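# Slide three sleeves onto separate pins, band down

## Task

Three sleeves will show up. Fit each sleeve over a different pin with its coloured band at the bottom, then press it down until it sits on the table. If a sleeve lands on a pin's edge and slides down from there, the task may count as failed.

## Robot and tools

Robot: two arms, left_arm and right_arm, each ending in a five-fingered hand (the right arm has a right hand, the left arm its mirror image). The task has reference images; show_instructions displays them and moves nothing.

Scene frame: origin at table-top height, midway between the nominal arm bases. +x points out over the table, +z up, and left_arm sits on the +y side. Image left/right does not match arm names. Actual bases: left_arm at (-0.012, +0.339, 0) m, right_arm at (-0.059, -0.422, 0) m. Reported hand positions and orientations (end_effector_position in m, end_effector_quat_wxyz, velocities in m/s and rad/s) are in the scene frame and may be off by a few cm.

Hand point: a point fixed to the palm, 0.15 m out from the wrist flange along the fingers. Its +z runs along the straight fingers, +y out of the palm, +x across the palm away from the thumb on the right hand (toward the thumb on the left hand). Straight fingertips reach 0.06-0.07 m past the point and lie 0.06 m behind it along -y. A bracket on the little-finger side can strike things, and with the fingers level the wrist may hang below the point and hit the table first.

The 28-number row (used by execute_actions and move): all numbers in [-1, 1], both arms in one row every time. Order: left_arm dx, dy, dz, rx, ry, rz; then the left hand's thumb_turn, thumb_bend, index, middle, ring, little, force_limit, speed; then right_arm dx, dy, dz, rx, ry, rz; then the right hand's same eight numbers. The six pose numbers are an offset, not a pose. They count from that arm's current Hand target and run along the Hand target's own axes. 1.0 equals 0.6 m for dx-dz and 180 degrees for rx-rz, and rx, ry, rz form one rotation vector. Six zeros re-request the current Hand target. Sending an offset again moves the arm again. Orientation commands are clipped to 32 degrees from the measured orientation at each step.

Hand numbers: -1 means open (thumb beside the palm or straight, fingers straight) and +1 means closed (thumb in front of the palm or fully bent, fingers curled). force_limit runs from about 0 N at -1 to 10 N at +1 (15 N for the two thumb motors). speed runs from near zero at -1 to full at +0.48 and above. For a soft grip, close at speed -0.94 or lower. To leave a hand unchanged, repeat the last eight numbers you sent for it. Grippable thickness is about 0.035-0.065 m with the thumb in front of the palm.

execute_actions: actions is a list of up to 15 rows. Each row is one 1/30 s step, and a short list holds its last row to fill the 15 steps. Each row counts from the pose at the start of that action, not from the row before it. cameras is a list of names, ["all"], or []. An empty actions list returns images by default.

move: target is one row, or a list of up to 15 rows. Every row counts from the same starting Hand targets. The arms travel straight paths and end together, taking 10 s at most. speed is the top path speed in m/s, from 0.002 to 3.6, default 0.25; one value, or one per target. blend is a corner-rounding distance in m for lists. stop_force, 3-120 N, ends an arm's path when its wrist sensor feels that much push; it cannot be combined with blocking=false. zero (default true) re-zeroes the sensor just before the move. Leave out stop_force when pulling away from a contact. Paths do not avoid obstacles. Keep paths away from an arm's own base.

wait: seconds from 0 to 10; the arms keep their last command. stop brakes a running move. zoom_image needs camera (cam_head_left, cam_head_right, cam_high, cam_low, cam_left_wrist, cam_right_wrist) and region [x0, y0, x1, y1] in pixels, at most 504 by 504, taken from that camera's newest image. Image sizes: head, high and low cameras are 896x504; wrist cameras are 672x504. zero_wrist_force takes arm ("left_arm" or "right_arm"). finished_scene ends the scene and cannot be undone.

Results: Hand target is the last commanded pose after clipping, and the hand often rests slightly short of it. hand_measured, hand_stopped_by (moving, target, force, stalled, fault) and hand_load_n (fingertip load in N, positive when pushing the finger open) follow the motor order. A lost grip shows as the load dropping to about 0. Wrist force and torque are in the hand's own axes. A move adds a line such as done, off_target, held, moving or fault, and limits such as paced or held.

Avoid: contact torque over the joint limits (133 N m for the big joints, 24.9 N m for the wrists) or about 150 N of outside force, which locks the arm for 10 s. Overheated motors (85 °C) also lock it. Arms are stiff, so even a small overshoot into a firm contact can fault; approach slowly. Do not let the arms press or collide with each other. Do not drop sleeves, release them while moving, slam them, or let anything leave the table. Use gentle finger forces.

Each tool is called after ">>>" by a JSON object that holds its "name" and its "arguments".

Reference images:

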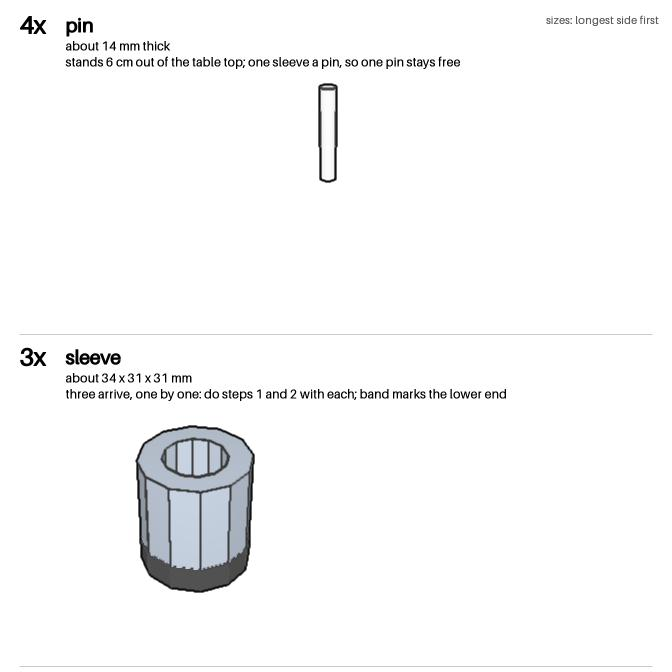

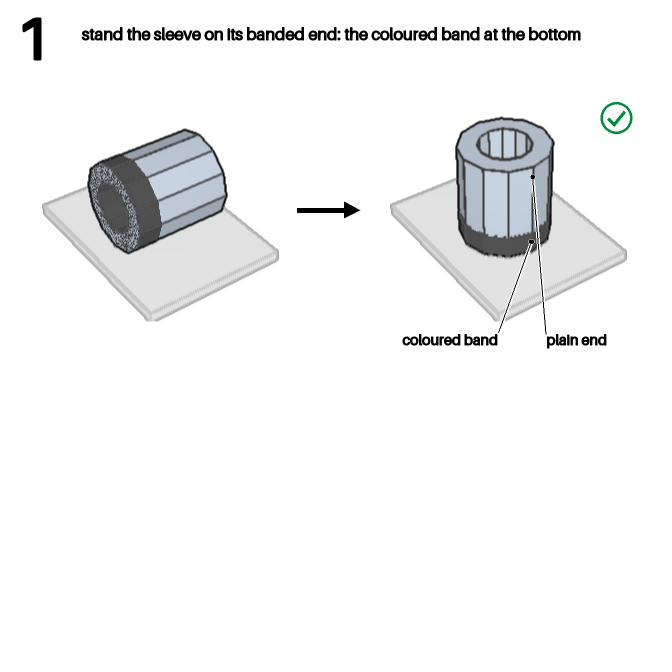

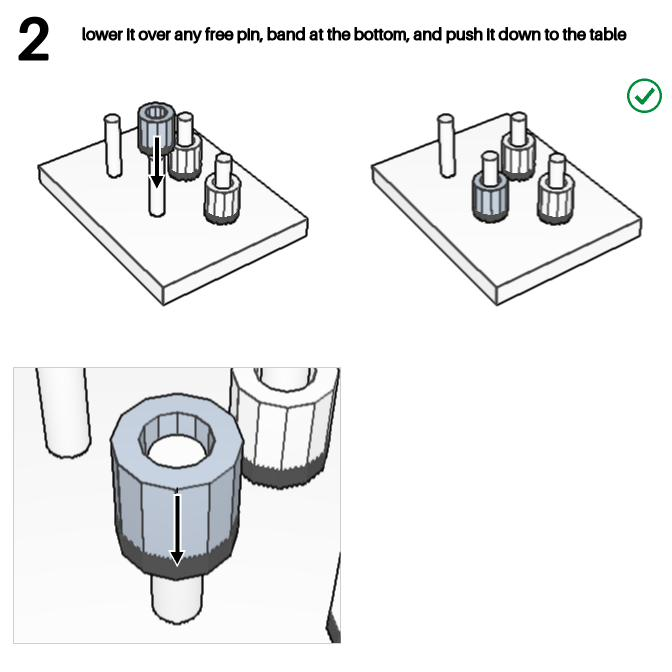

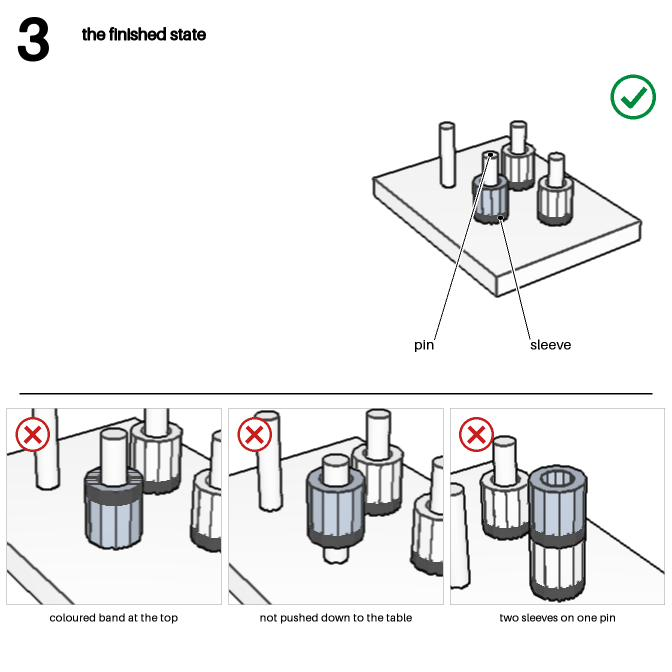

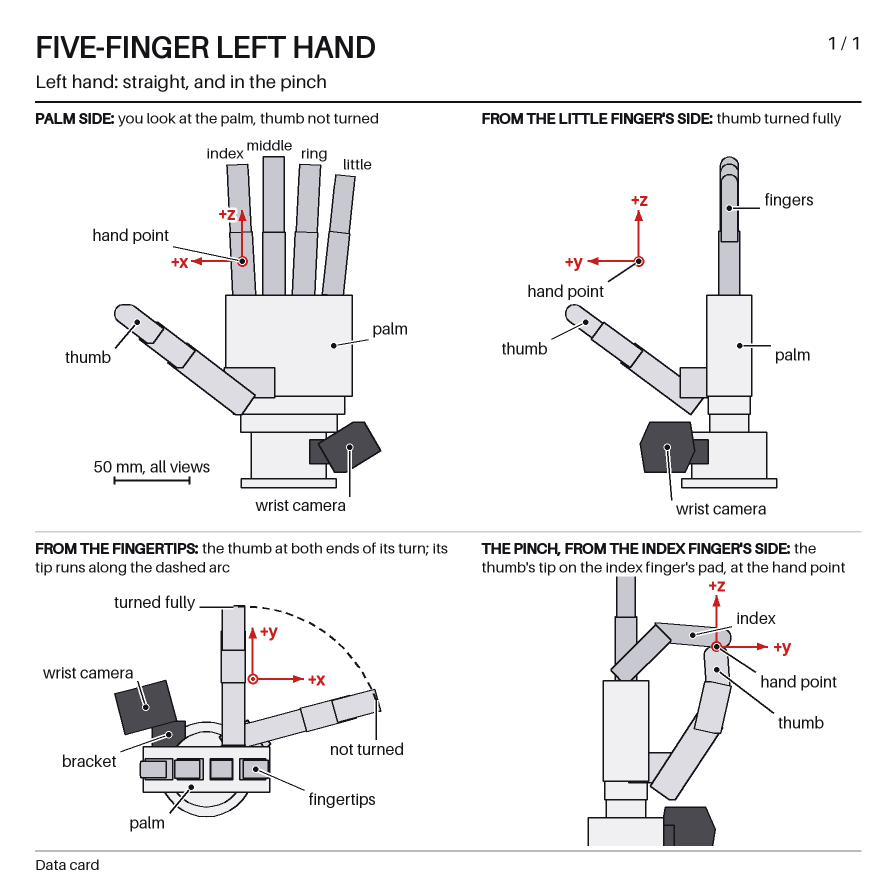

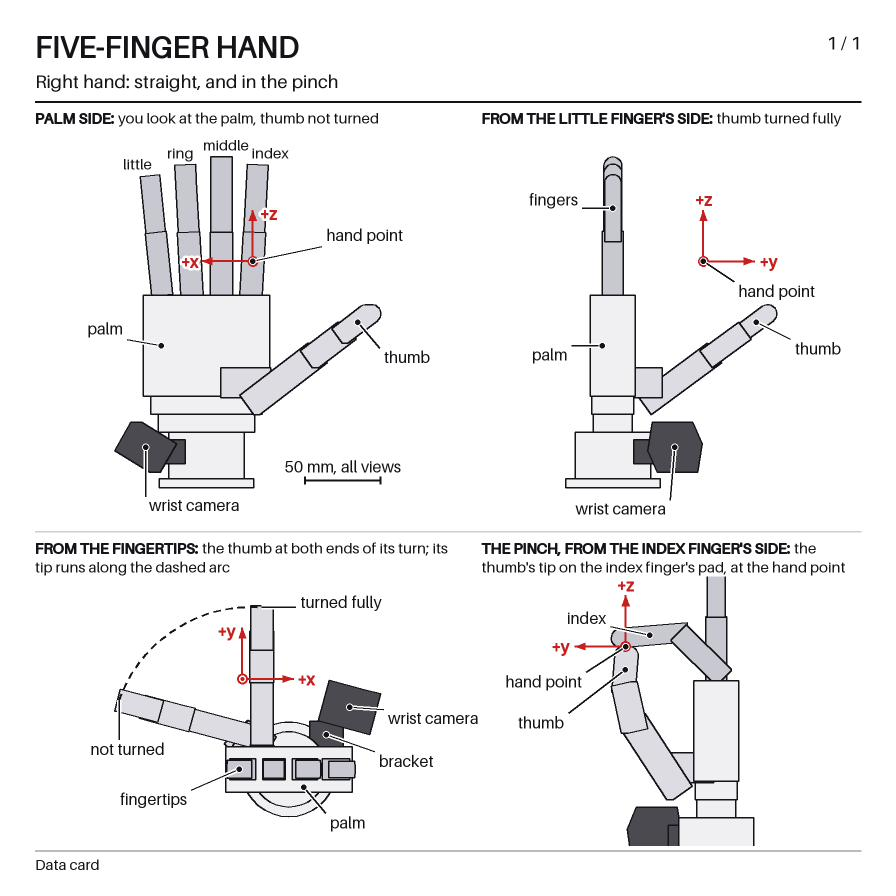

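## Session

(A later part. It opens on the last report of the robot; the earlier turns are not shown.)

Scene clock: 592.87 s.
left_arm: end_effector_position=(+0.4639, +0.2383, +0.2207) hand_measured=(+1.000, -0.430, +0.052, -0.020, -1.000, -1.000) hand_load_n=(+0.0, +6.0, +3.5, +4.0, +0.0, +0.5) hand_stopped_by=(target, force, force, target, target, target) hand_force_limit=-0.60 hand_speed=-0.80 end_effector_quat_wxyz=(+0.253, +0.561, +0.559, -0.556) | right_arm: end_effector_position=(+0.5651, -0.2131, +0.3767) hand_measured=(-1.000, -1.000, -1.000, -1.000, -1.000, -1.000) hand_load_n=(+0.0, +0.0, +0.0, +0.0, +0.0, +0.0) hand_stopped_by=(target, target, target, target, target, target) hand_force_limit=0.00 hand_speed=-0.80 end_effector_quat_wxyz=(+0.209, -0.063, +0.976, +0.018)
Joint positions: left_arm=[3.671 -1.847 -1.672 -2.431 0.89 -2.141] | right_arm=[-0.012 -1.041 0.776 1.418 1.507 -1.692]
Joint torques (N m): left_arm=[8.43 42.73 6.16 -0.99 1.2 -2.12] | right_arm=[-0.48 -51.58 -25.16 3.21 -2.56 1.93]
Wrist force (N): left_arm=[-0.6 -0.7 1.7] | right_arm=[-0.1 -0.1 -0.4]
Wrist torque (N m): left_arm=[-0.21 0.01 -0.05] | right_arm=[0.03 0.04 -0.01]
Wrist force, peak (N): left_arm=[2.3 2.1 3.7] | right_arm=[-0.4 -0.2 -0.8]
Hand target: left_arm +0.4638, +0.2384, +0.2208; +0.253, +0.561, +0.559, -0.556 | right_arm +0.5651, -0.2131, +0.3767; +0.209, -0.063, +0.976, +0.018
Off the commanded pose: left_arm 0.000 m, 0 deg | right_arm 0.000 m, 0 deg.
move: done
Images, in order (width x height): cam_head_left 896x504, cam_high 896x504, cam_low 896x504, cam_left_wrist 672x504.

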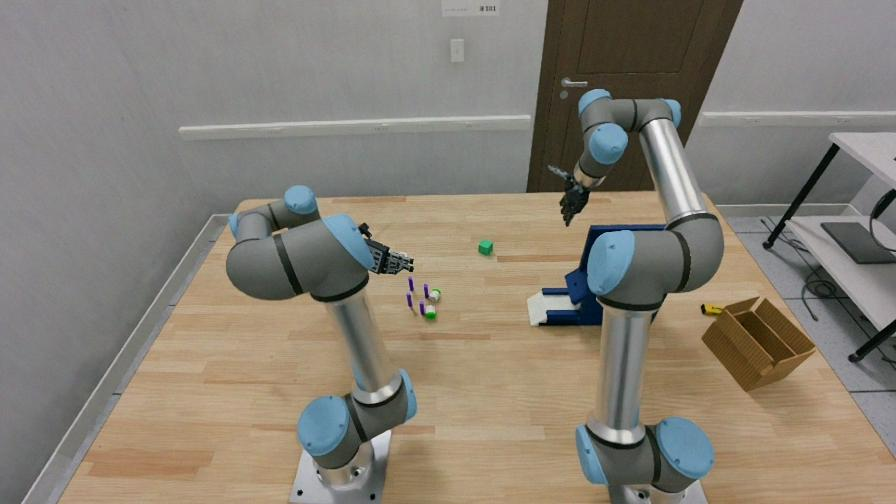

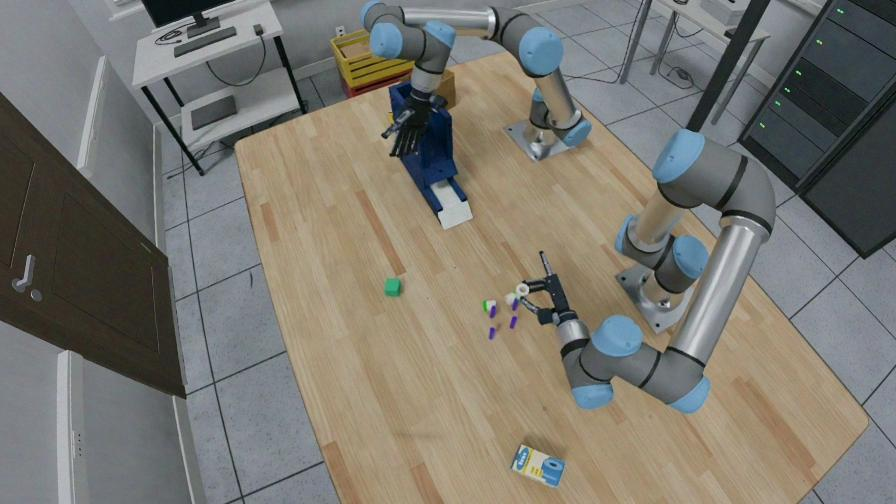

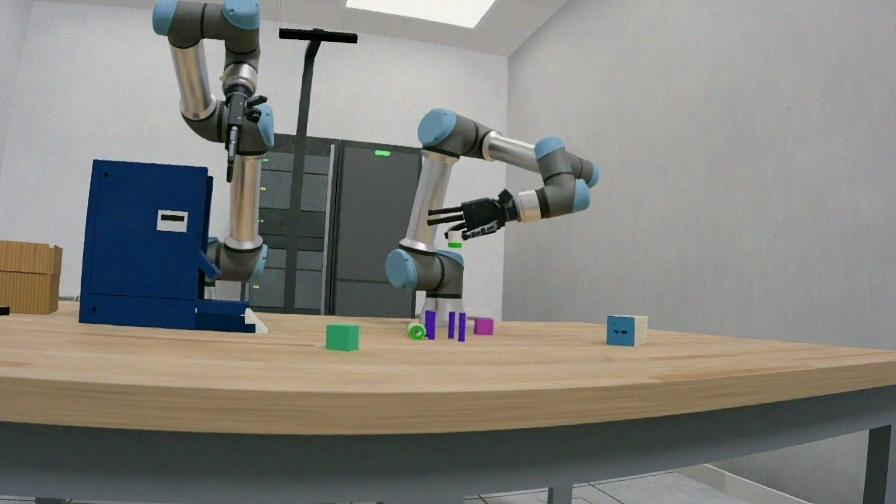

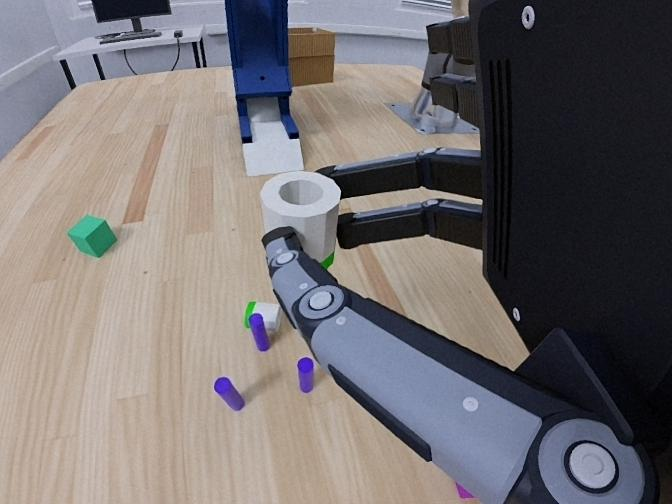

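>>> {"name": "move", "arguments": {"target": [0.1888, 0.0704, 0.053, 0, 0, 0, 1, -0.1, 0.2, -0.02, -1, -1, -0.6, -0.8, 0, 0, 0, 0, 0, 0, -1, -1, -1, -1, -1, -1, 0.0, -0.8], "speed": 0.15, "cameras": ["cam_low", "cam_high", "cam_left_wrist", "cam_head_left", "cam_head_right"]}}

>>> {"name": "zoom_image", "arguments": {"camera": "cam_left_wrist", "region": [180, 150, 380, 450]}}

>>> {"name": "zoom_image", "arguments": {"camera": "cam_low", "region": [400, 250, 500, 350]}}

>>> {"name": "zoom_image", "arguments": {"camera": "cam_head_left", "region": [370, 240, 450, 330]}}

>>> {"name": "zoom_image", "arguments": {"camera": "cam_head_right", "region": [370, 240, 450, 330]}}

>>> {"name": "zoom_image", "arguments": {"camera": "cam_high", "region": [460, 260, 560, 360]}}

Scene clock: 600.37 s.
left_arm: end_effector_position=(+0.4638, +0.2383, +0.0958) hand_measured=(+1.000, -0.430, +0.052, -0.020, -1.000, -1.000) hand_load_n=(+0.0, +5.5, +3.0, +4.0, +0.0, +0.0) hand_stopped_by=(target, force, force, target, target, target) hand_force_limit=-0.60 hand_speed=-0.80 end_effector_quat_wxyz=(+0.253, +0.561, +0.559, -0.556) | right_arm: end_effector_position=(+0.5651, -0.2131, +0.3767) hand_measured=(-1.000, -1.000, -1.000, -1.000, -1.000, -1.000) hand_load_n=(+0.0, +0.0, +0.0, +0.0, +0.0, +0.0) hand_stopped_by=(target, target, target, target, target, target) hand_force_limit=0.00 hand_speed=-0.80 end_effector_quat_wxyz=(+0.209, -0.063, +0.976, +0.018)
Joint positions: left_arm=[3.671 -1.998 -1.826 -2.126 0.89 -2.142] | right_arm=[-0.012 -1.041 0.776 1.418 1.507 -1.692]
Joint torques (N m): left_arm=[-5.27 38.55 26.22 -0.26 -1.58 -1.91] | right_arm=[-0.77 -51.31 -25.11 3.25 -2.52 1.79]
Wrist force (N): left_arm=[-0.7 -1.1 1.8] | right_arm=[0.0 0.0 -0.4]
Wrist torque (N m): left_arm=[-0.24 0.01 0.02] | right_arm=[0.02 0.03 -0.01]
Wrist force, peak (N): left_arm=[-1.9 -1.3 1.5] | right_arm=[-0.3 0.3 -0.8]
Hand target: left_arm +0.4638, +0.2383, +0.0957; +0.253, +0.561, +0.559, -0.556 | right_arm +0.5651, -0.2131, +0.3767; +0.209, -0.063, +0.976, +0.018
Off the commanded pose: left_arm 0.000 m, 0 deg | right_arm 0.000 m, 0 deg.
move: done
Images, in order (width x height): cam_head_left 896x504, cam_head_right 896x504, cam_high 896x504, cam_low 896x504, cam_left_wrist 672x504.

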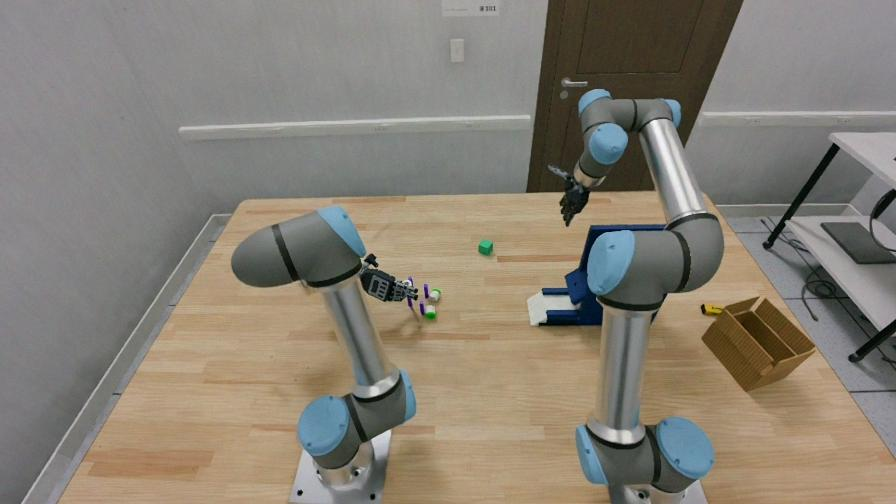

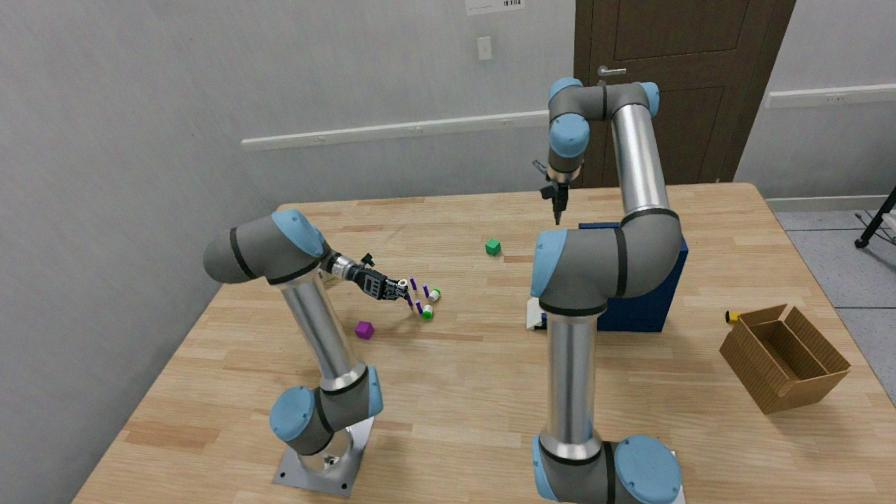

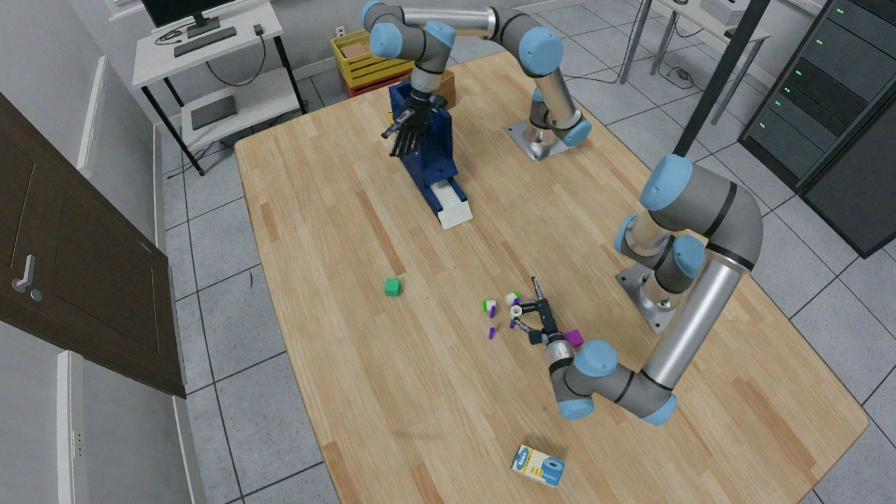

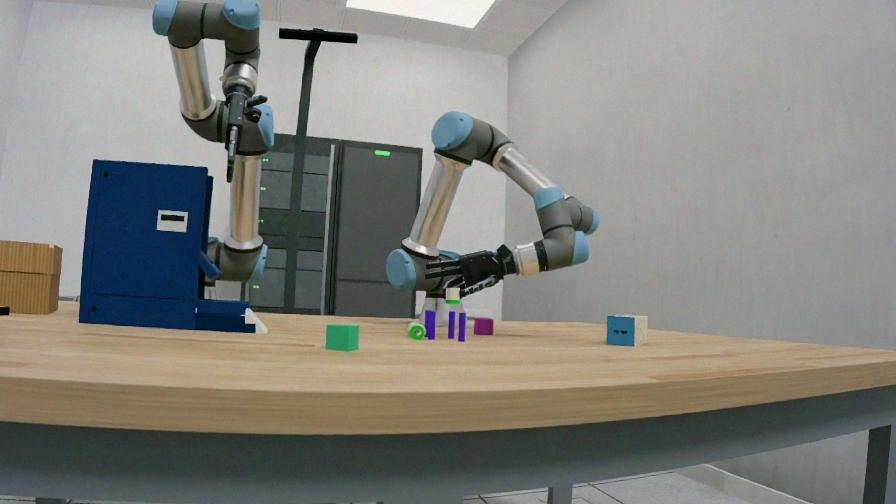

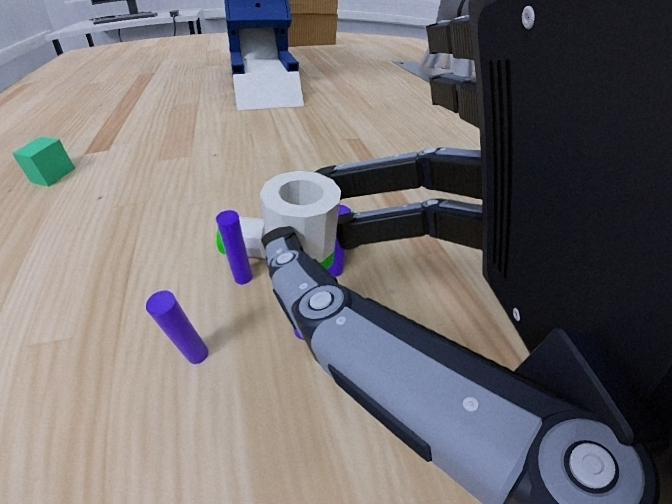

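Scaled by 1.680 from the camera's 672x504 image, which has a finer 960x720 frame.

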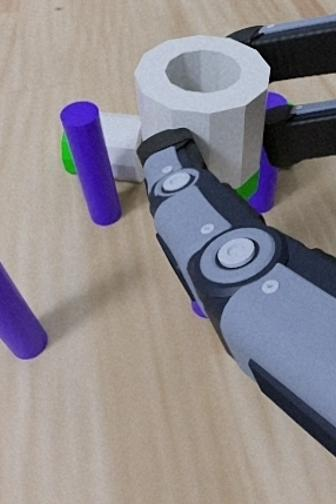

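Scaled by 5.040 from the camera's 896x504 image, which has a finer 1280x720 frame.

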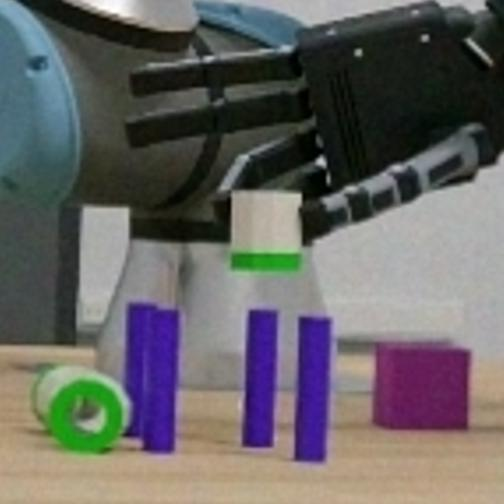

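Scaled by 5.600 from the camera's 896x504 image, which has a finer 1280x720 frame.

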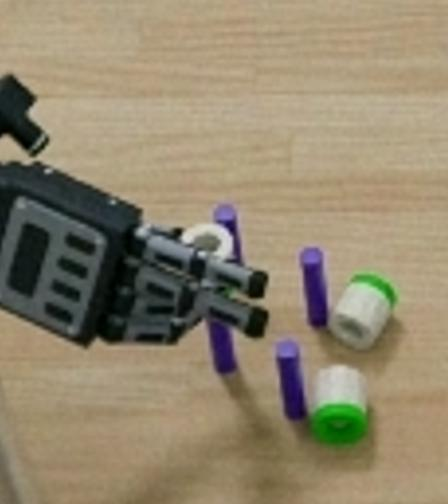

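Scaled by 5.600 from the camera's 896x504 image, which has a finer 1280x720 frame.

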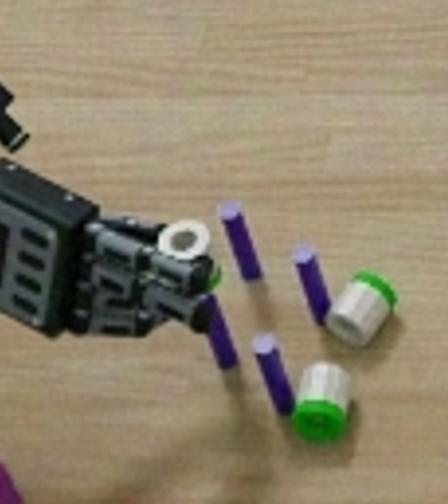

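Scaled by 5.040 from the camera's 896x504 image, which has a finer 1280x720 frame.

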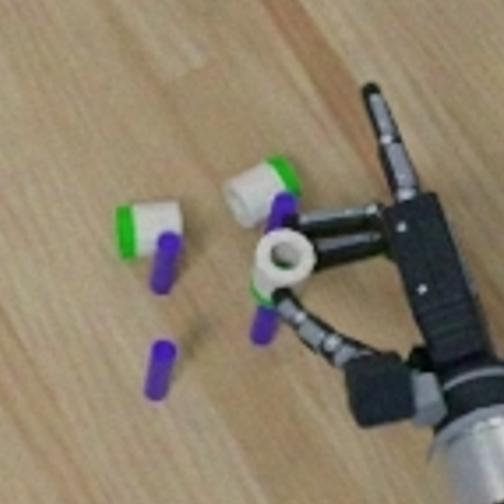

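>>> {"name": "zoom_image", "arguments": {"camera": "cam_high", "region": [485, 290, 535, 345]}}

>>> {"name": "zoom_image", "arguments": {"camera": "cam_head_left", "region": [395, 270, 435, 320]}}

>>> {"name": "zoom_image", "arguments": {"camera": "cam_head_right", "region": [390, 270, 430, 320]}}

>>> {"name": "zoom_image", "arguments": {"camera": "cam_low", "region": [430, 280, 480, 345]}}

Scaled by 9.164 from the camera's 896x504 image, which has a finer 1280x720 frame.

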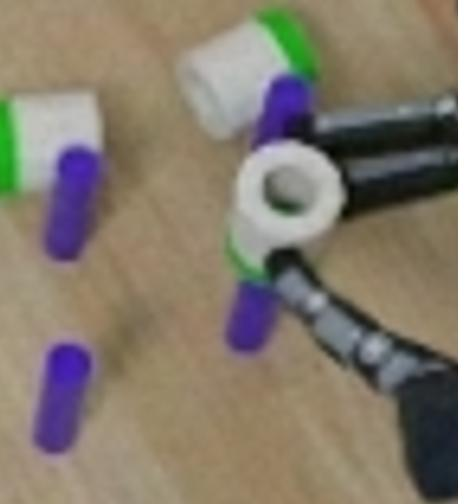

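Scaled by 10.080 from the camera's 896x504 image, which has a finer 1280x720 frame.

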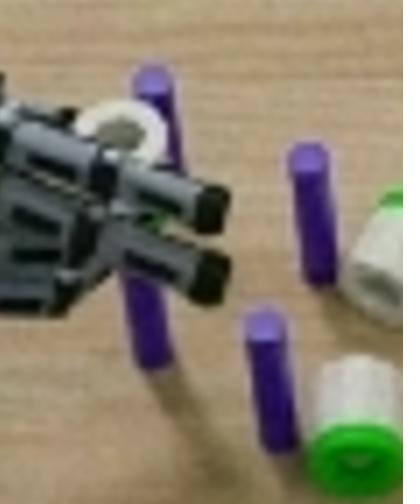

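Scaled by 10.080 from the camera's 896x504 image, which has a finer 1280x720 frame.

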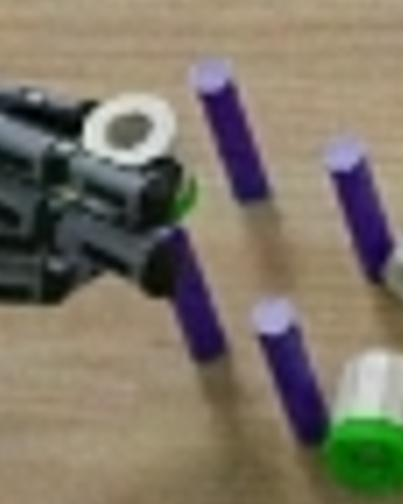

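Scaled by 7.754 from the camera's 896x504 image, which has a finer 1280x720 frame.

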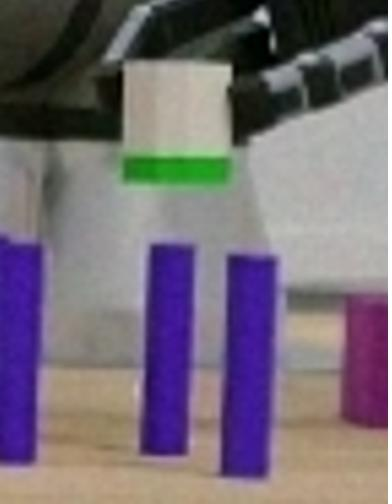

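>>> {"name": "move", "arguments": {"target": [0.0182, 0.0115, 0.0055, 0, 0, 0, 1, -0.1, 0.2, -0.02, -1, -1, -0.6, -0.8, 0, 0, 0, 0, 0, 0, -1, -1, -1, -1, -1, -1, 0.0, -0.8], "speed": 0.05, "cameras": ["cam_low", "cam_high", "cam_left_wrist", "cam_head_left", "cam_head_right"]}}

>>> {"name": "zoom_image", "arguments": {"camera": "cam_high", "region": [485, 290, 535, 345]}}

>>> {"name": "zoom_image", "arguments": {"camera": "cam_head_left", "region": [395, 270, 435, 320]}}

>>> {"name": "zoom_image", "arguments": {"camera": "cam_head_right", "region": [390, 270, 430, 320]}}

>>> {"name": "zoom_image", "arguments": {"camera": "cam_low", "region": [430, 280, 480, 345]}}

>>> {"name": "zoom_image", "arguments": {"camera": "cam_left_wrist", "region": [180, 130, 380, 350]}}

Scene clock: 625.93 s.
left_arm: end_effector_position=(+0.4664, +0.2373, +0.0825) hand_measured=(+1.000, -0.430, +0.052, -0.020, -1.000, -1.000) hand_load_n=(-0.5, +6.0, +3.5, +4.0, +0.0, +0.0) hand_stopped_by=(target, force, force, target, target, target) hand_force_limit=-0.60 hand_speed=-0.80 end_effector_quat_wxyz=(+0.253, +0.561, +0.559, -0.556) end_effector_velocity=(-0.001, +0.000, +0.002) end_effector_angular_velocity=(-0.001, +0.001, -0.001) | right_arm: end_effector_position=(+0.5651, -0.2131, +0.3767) hand_measured=(-1.000, -1.000, -1.000, -1.000, -1.000, -1.000) hand_load_n=(+0.0, +0.0, +0.0, +0.0, +0.0, +0.0) hand_stopped_by=(target, target, target, target, target, target) hand_force_limit=0.00 hand_speed=-0.80 end_effector_quat_wxyz=(+0.209, -0.063, +0.976, +0.018)
Joint positions: left_arm=[3.667 -2.023 -1.83 -2.096 0.886 -2.143] | right_arm=[-0.012 -1.041 0.776 1.418 1.507 -1.692]
Joint velocities: left_arm=[0 0.004 0 -0.005 0.001 0.001] | right_arm=[within noise]
Joint torques (N m): left_arm=[-0.77 46.88 9.99 -3.34 -0.99 -1.76] | right_arm=[-0.28 -51.44 -24.86 3.32 -2.47 1.84]
Wrist force (N): left_arm=[-0.9 -1.0 1.6] | right_arm=[-0.1 0.2 -0.5]
Wrist torque (N m): left_arm=[-0.23 0.04 0.06] | right_arm=[0.07 0.05 -0.01]
Wrist force, peak (N): left_arm=[-0.7 -1.1 2.0] | right_arm=[-0.1 -0.3 -0.9]
Hand target: left_arm +0.4663, +0.2374, +0.0827; +0.253, +0.561, +0.559, -0.556 | right_arm +0.5651, -0.2131, +0.3767; +0.209, -0.063, +0.976, +0.018
Off the commanded pose: left_arm 0.000 m, 0 deg | right_arm 0.000 m, 0 deg.
move: done
Images, in order (width x height): cam_head_left 896x504, cam_head_right 896x504, cam_high 896x504, cam_low 896x504, cam_left_wrist 672x504.

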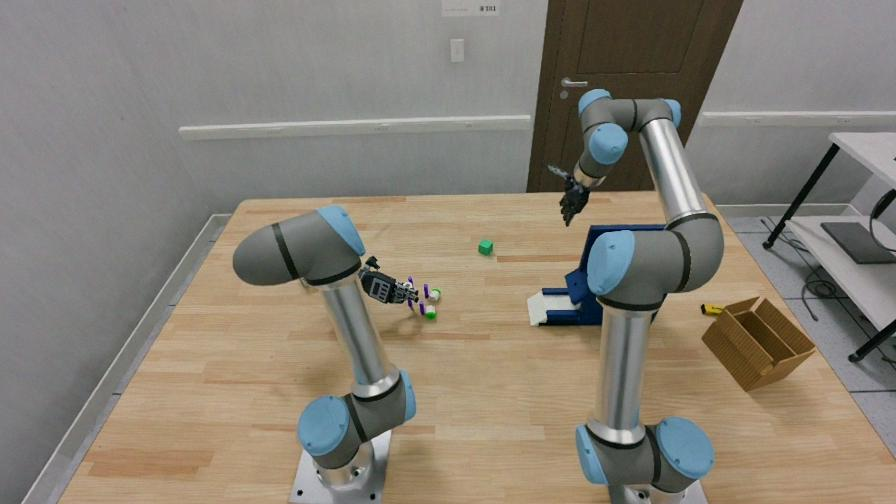

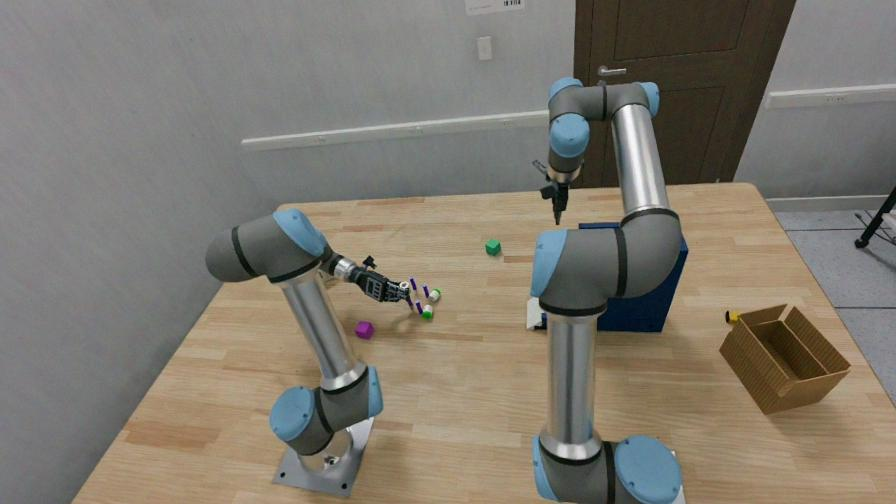

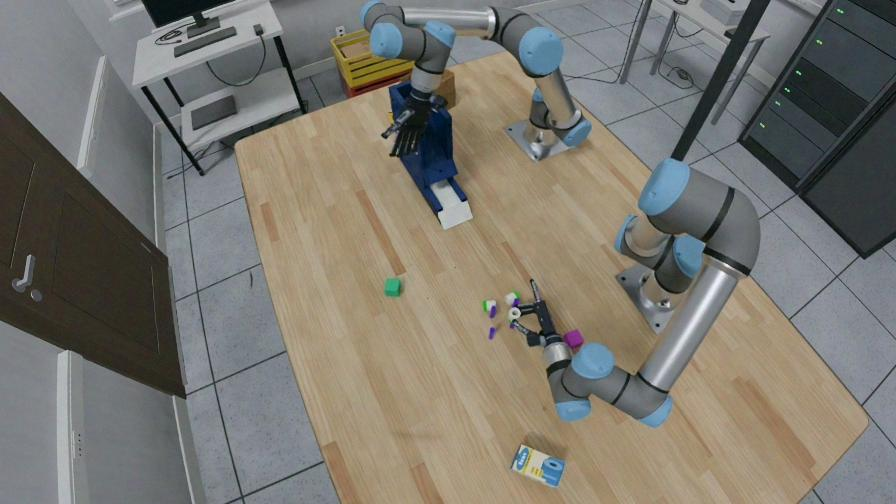

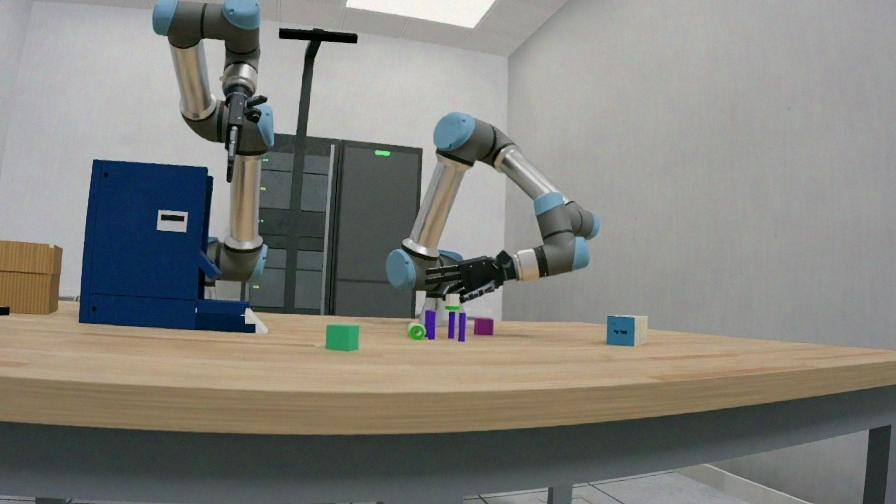

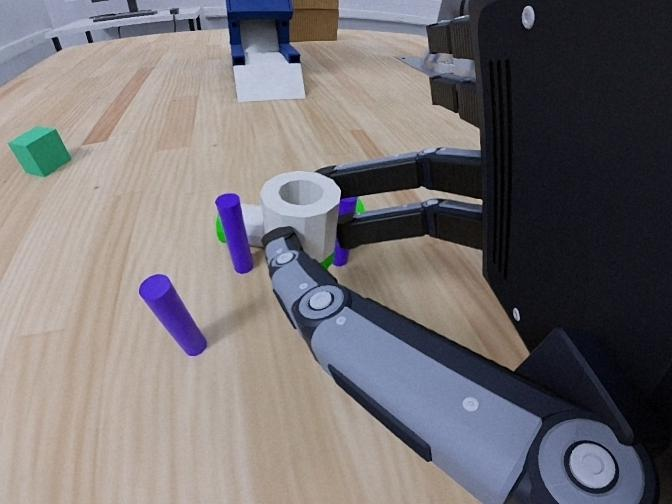

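Scaled by 9.164 from the camera's 896x504 image, which has a finer 1280x720 frame.

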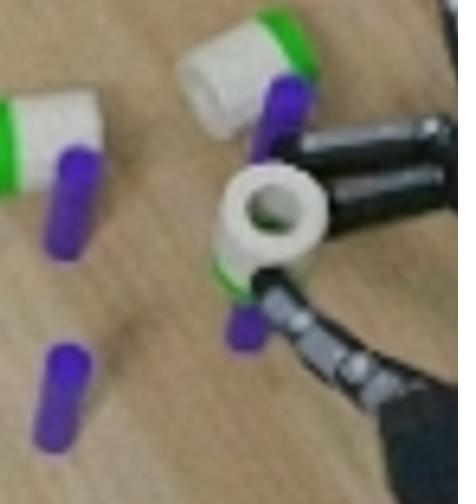

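Scaled by 10.080 from the camera's 896x504 image, which has a finer 1280x720 frame.

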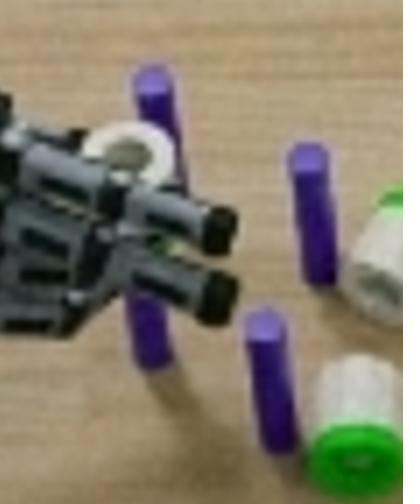

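Scaled by 10.080 from the camera's 896x504 image, which has a finer 1280x720 frame.

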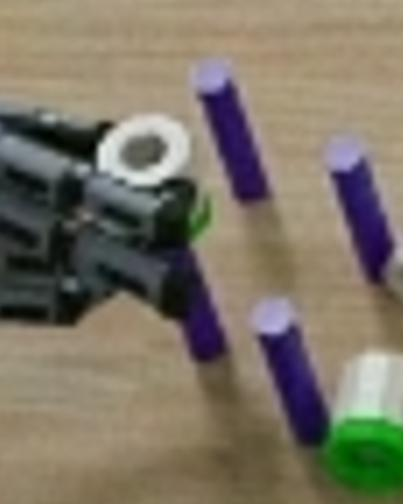

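Scaled by 7.754 from the camera's 896x504 image, which has a finer 1280x720 frame.

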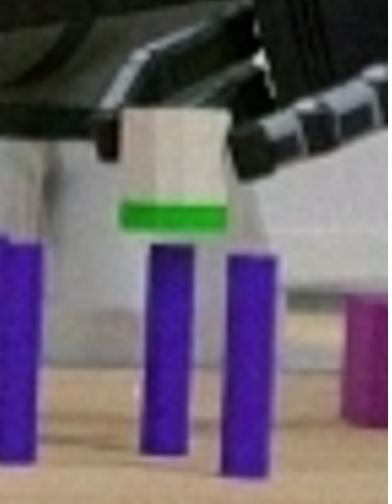

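Scaled by 2.291 from the camera's 672x504 image, which has a finer 960x720 frame.

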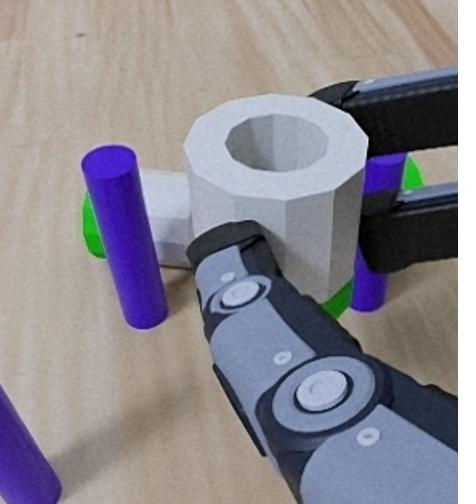

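>>> {"name": "move", "arguments": {"target": [0.018, 0.0058, 0.0055, 0, 0, 0, 1, -0.1, 0.2, -0.02, -1, -1, -0.6, -0.8, 0, 0, 0, 0, 0, 0, -1, -1, -1, -1, -1, -1, 0.0, -0.8], "speed": 0.02, "stop_force": 3, "cameras": ["cam_low", "cam_high"]}}

>>> {"name": "zoom_image", "arguments": {"camera": "cam_low", "region": [430, 280, 480, 345]}}

>>> {"name": "zoom_image", "arguments": {"camera": "cam_high", "region": [485, 290, 535, 345]}}

Scene clock: 634.00 s.
left_arm: end_effector_position=(+0.4662, +0.2374, +0.0784) hand_measured=(+1.000, -0.430, +0.052, -0.020, -1.000, -1.000) hand_load_n=(-1.0, +6.0, +3.0, +4.0, +0.0, +0.0) hand_stopped_by=(target, force, force, target, target, target) hand_force_limit=-0.60 hand_speed=-0.80 end_effector_quat_wxyz=(+0.253, +0.561, +0.559, -0.556) | right_arm: end_effector_position=(+0.5651, -0.2131, +0.3767) hand_measured=(-1.000, -1.000, -1.000, -1.000, -1.000, -1.000) hand_load_n=(+0.0, +0.0, +0.0, +0.0, +0.0, +0.0) hand_stopped_by=(target, target, target, target, target, target) hand_force_limit=0.00 hand_speed=-0.80 end_effector_quat_wxyz=(+0.209, -0.063, +0.976, +0.018)
Joint positions: left_arm=[3.667 -2.029 -1.834 -2.086 0.887 -2.143] | right_arm=[-0.012 -1.041 0.776 1.418 1.507 -1.692]
Joint torques (N m): left_arm=[-2.8 47.34 26.65 -1.69 -0.12 -2.36] | right_arm=[-0.53 -51.25 -24.98 3.29 -2.58 1.82]
Wrist force (N): left_arm=[-0.8 -0.8 1.8] | right_arm=[0.0 0.2 -0.9]
Wrist torque (N m): left_arm=[-0.21 0.05 0.03] | right_arm=[0.09 0.04 0.01]
Wrist force, peak (N): left_arm=[-10.2 -3.8 -2.8] | right_arm=[-0.1 0.1 -1.0]
Hand target: left_arm +0.4662, +0.2373, +0.0784; +0.253, +0.561, +0.559, -0.556 (not the last commanded pose) | right_arm +0.5651, -0.2131, +0.3767; +0.209, -0.063, +0.976, +0.018
Off the commanded pose: left_arm 0.008 m, 0 deg | right_arm 0.000 m, 0 deg.
move: contact (left_arm)
Images, in order (width x height): cam_high 896x504, cam_low 896x504.

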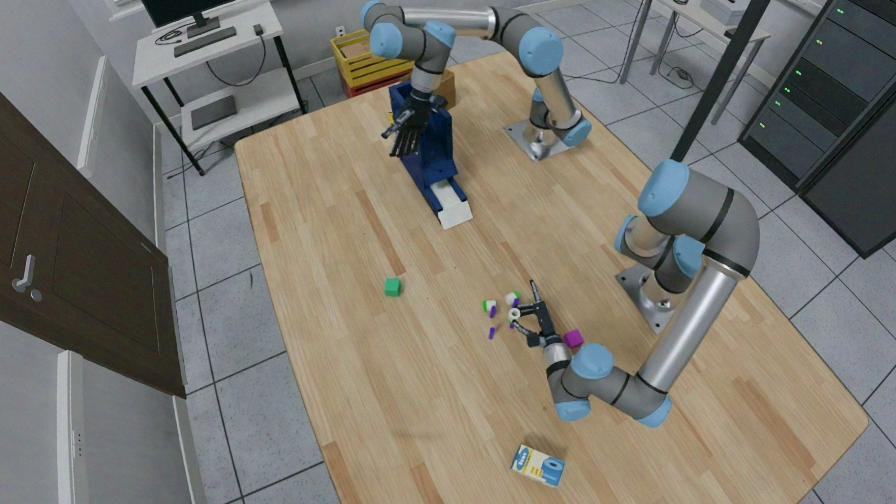

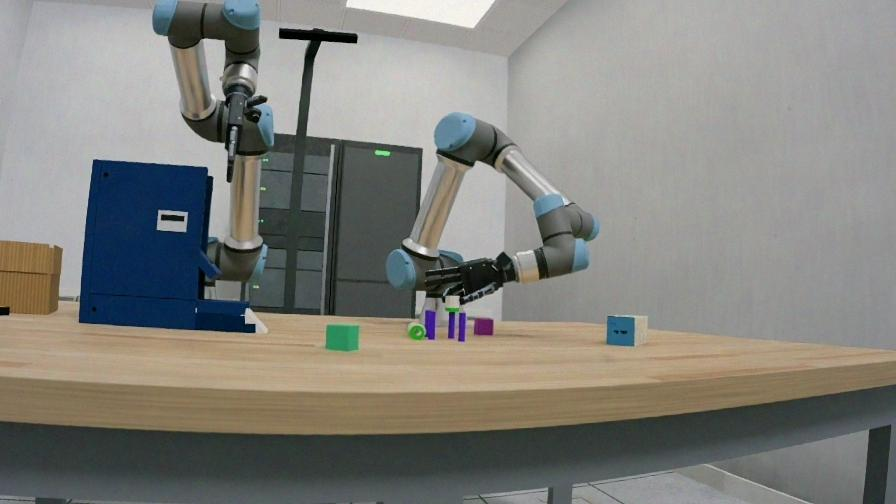

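Scaled by 7.754 from the camera's 896x504 image, which has a finer 1280x720 frame.

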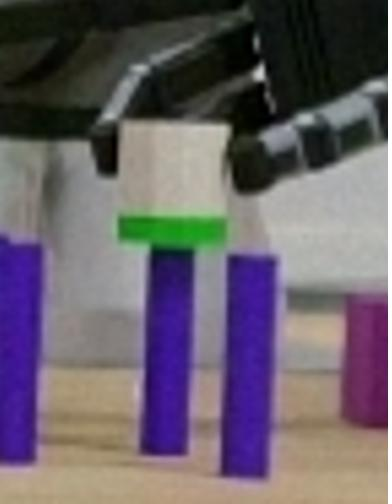

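Scaled by 9.164 from the camera's 896x504 image, which has a finer 1280x720 frame.

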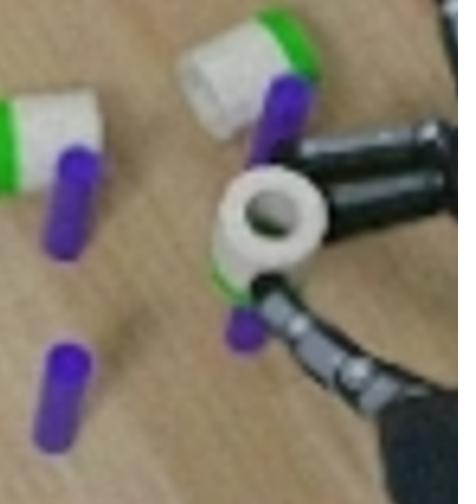

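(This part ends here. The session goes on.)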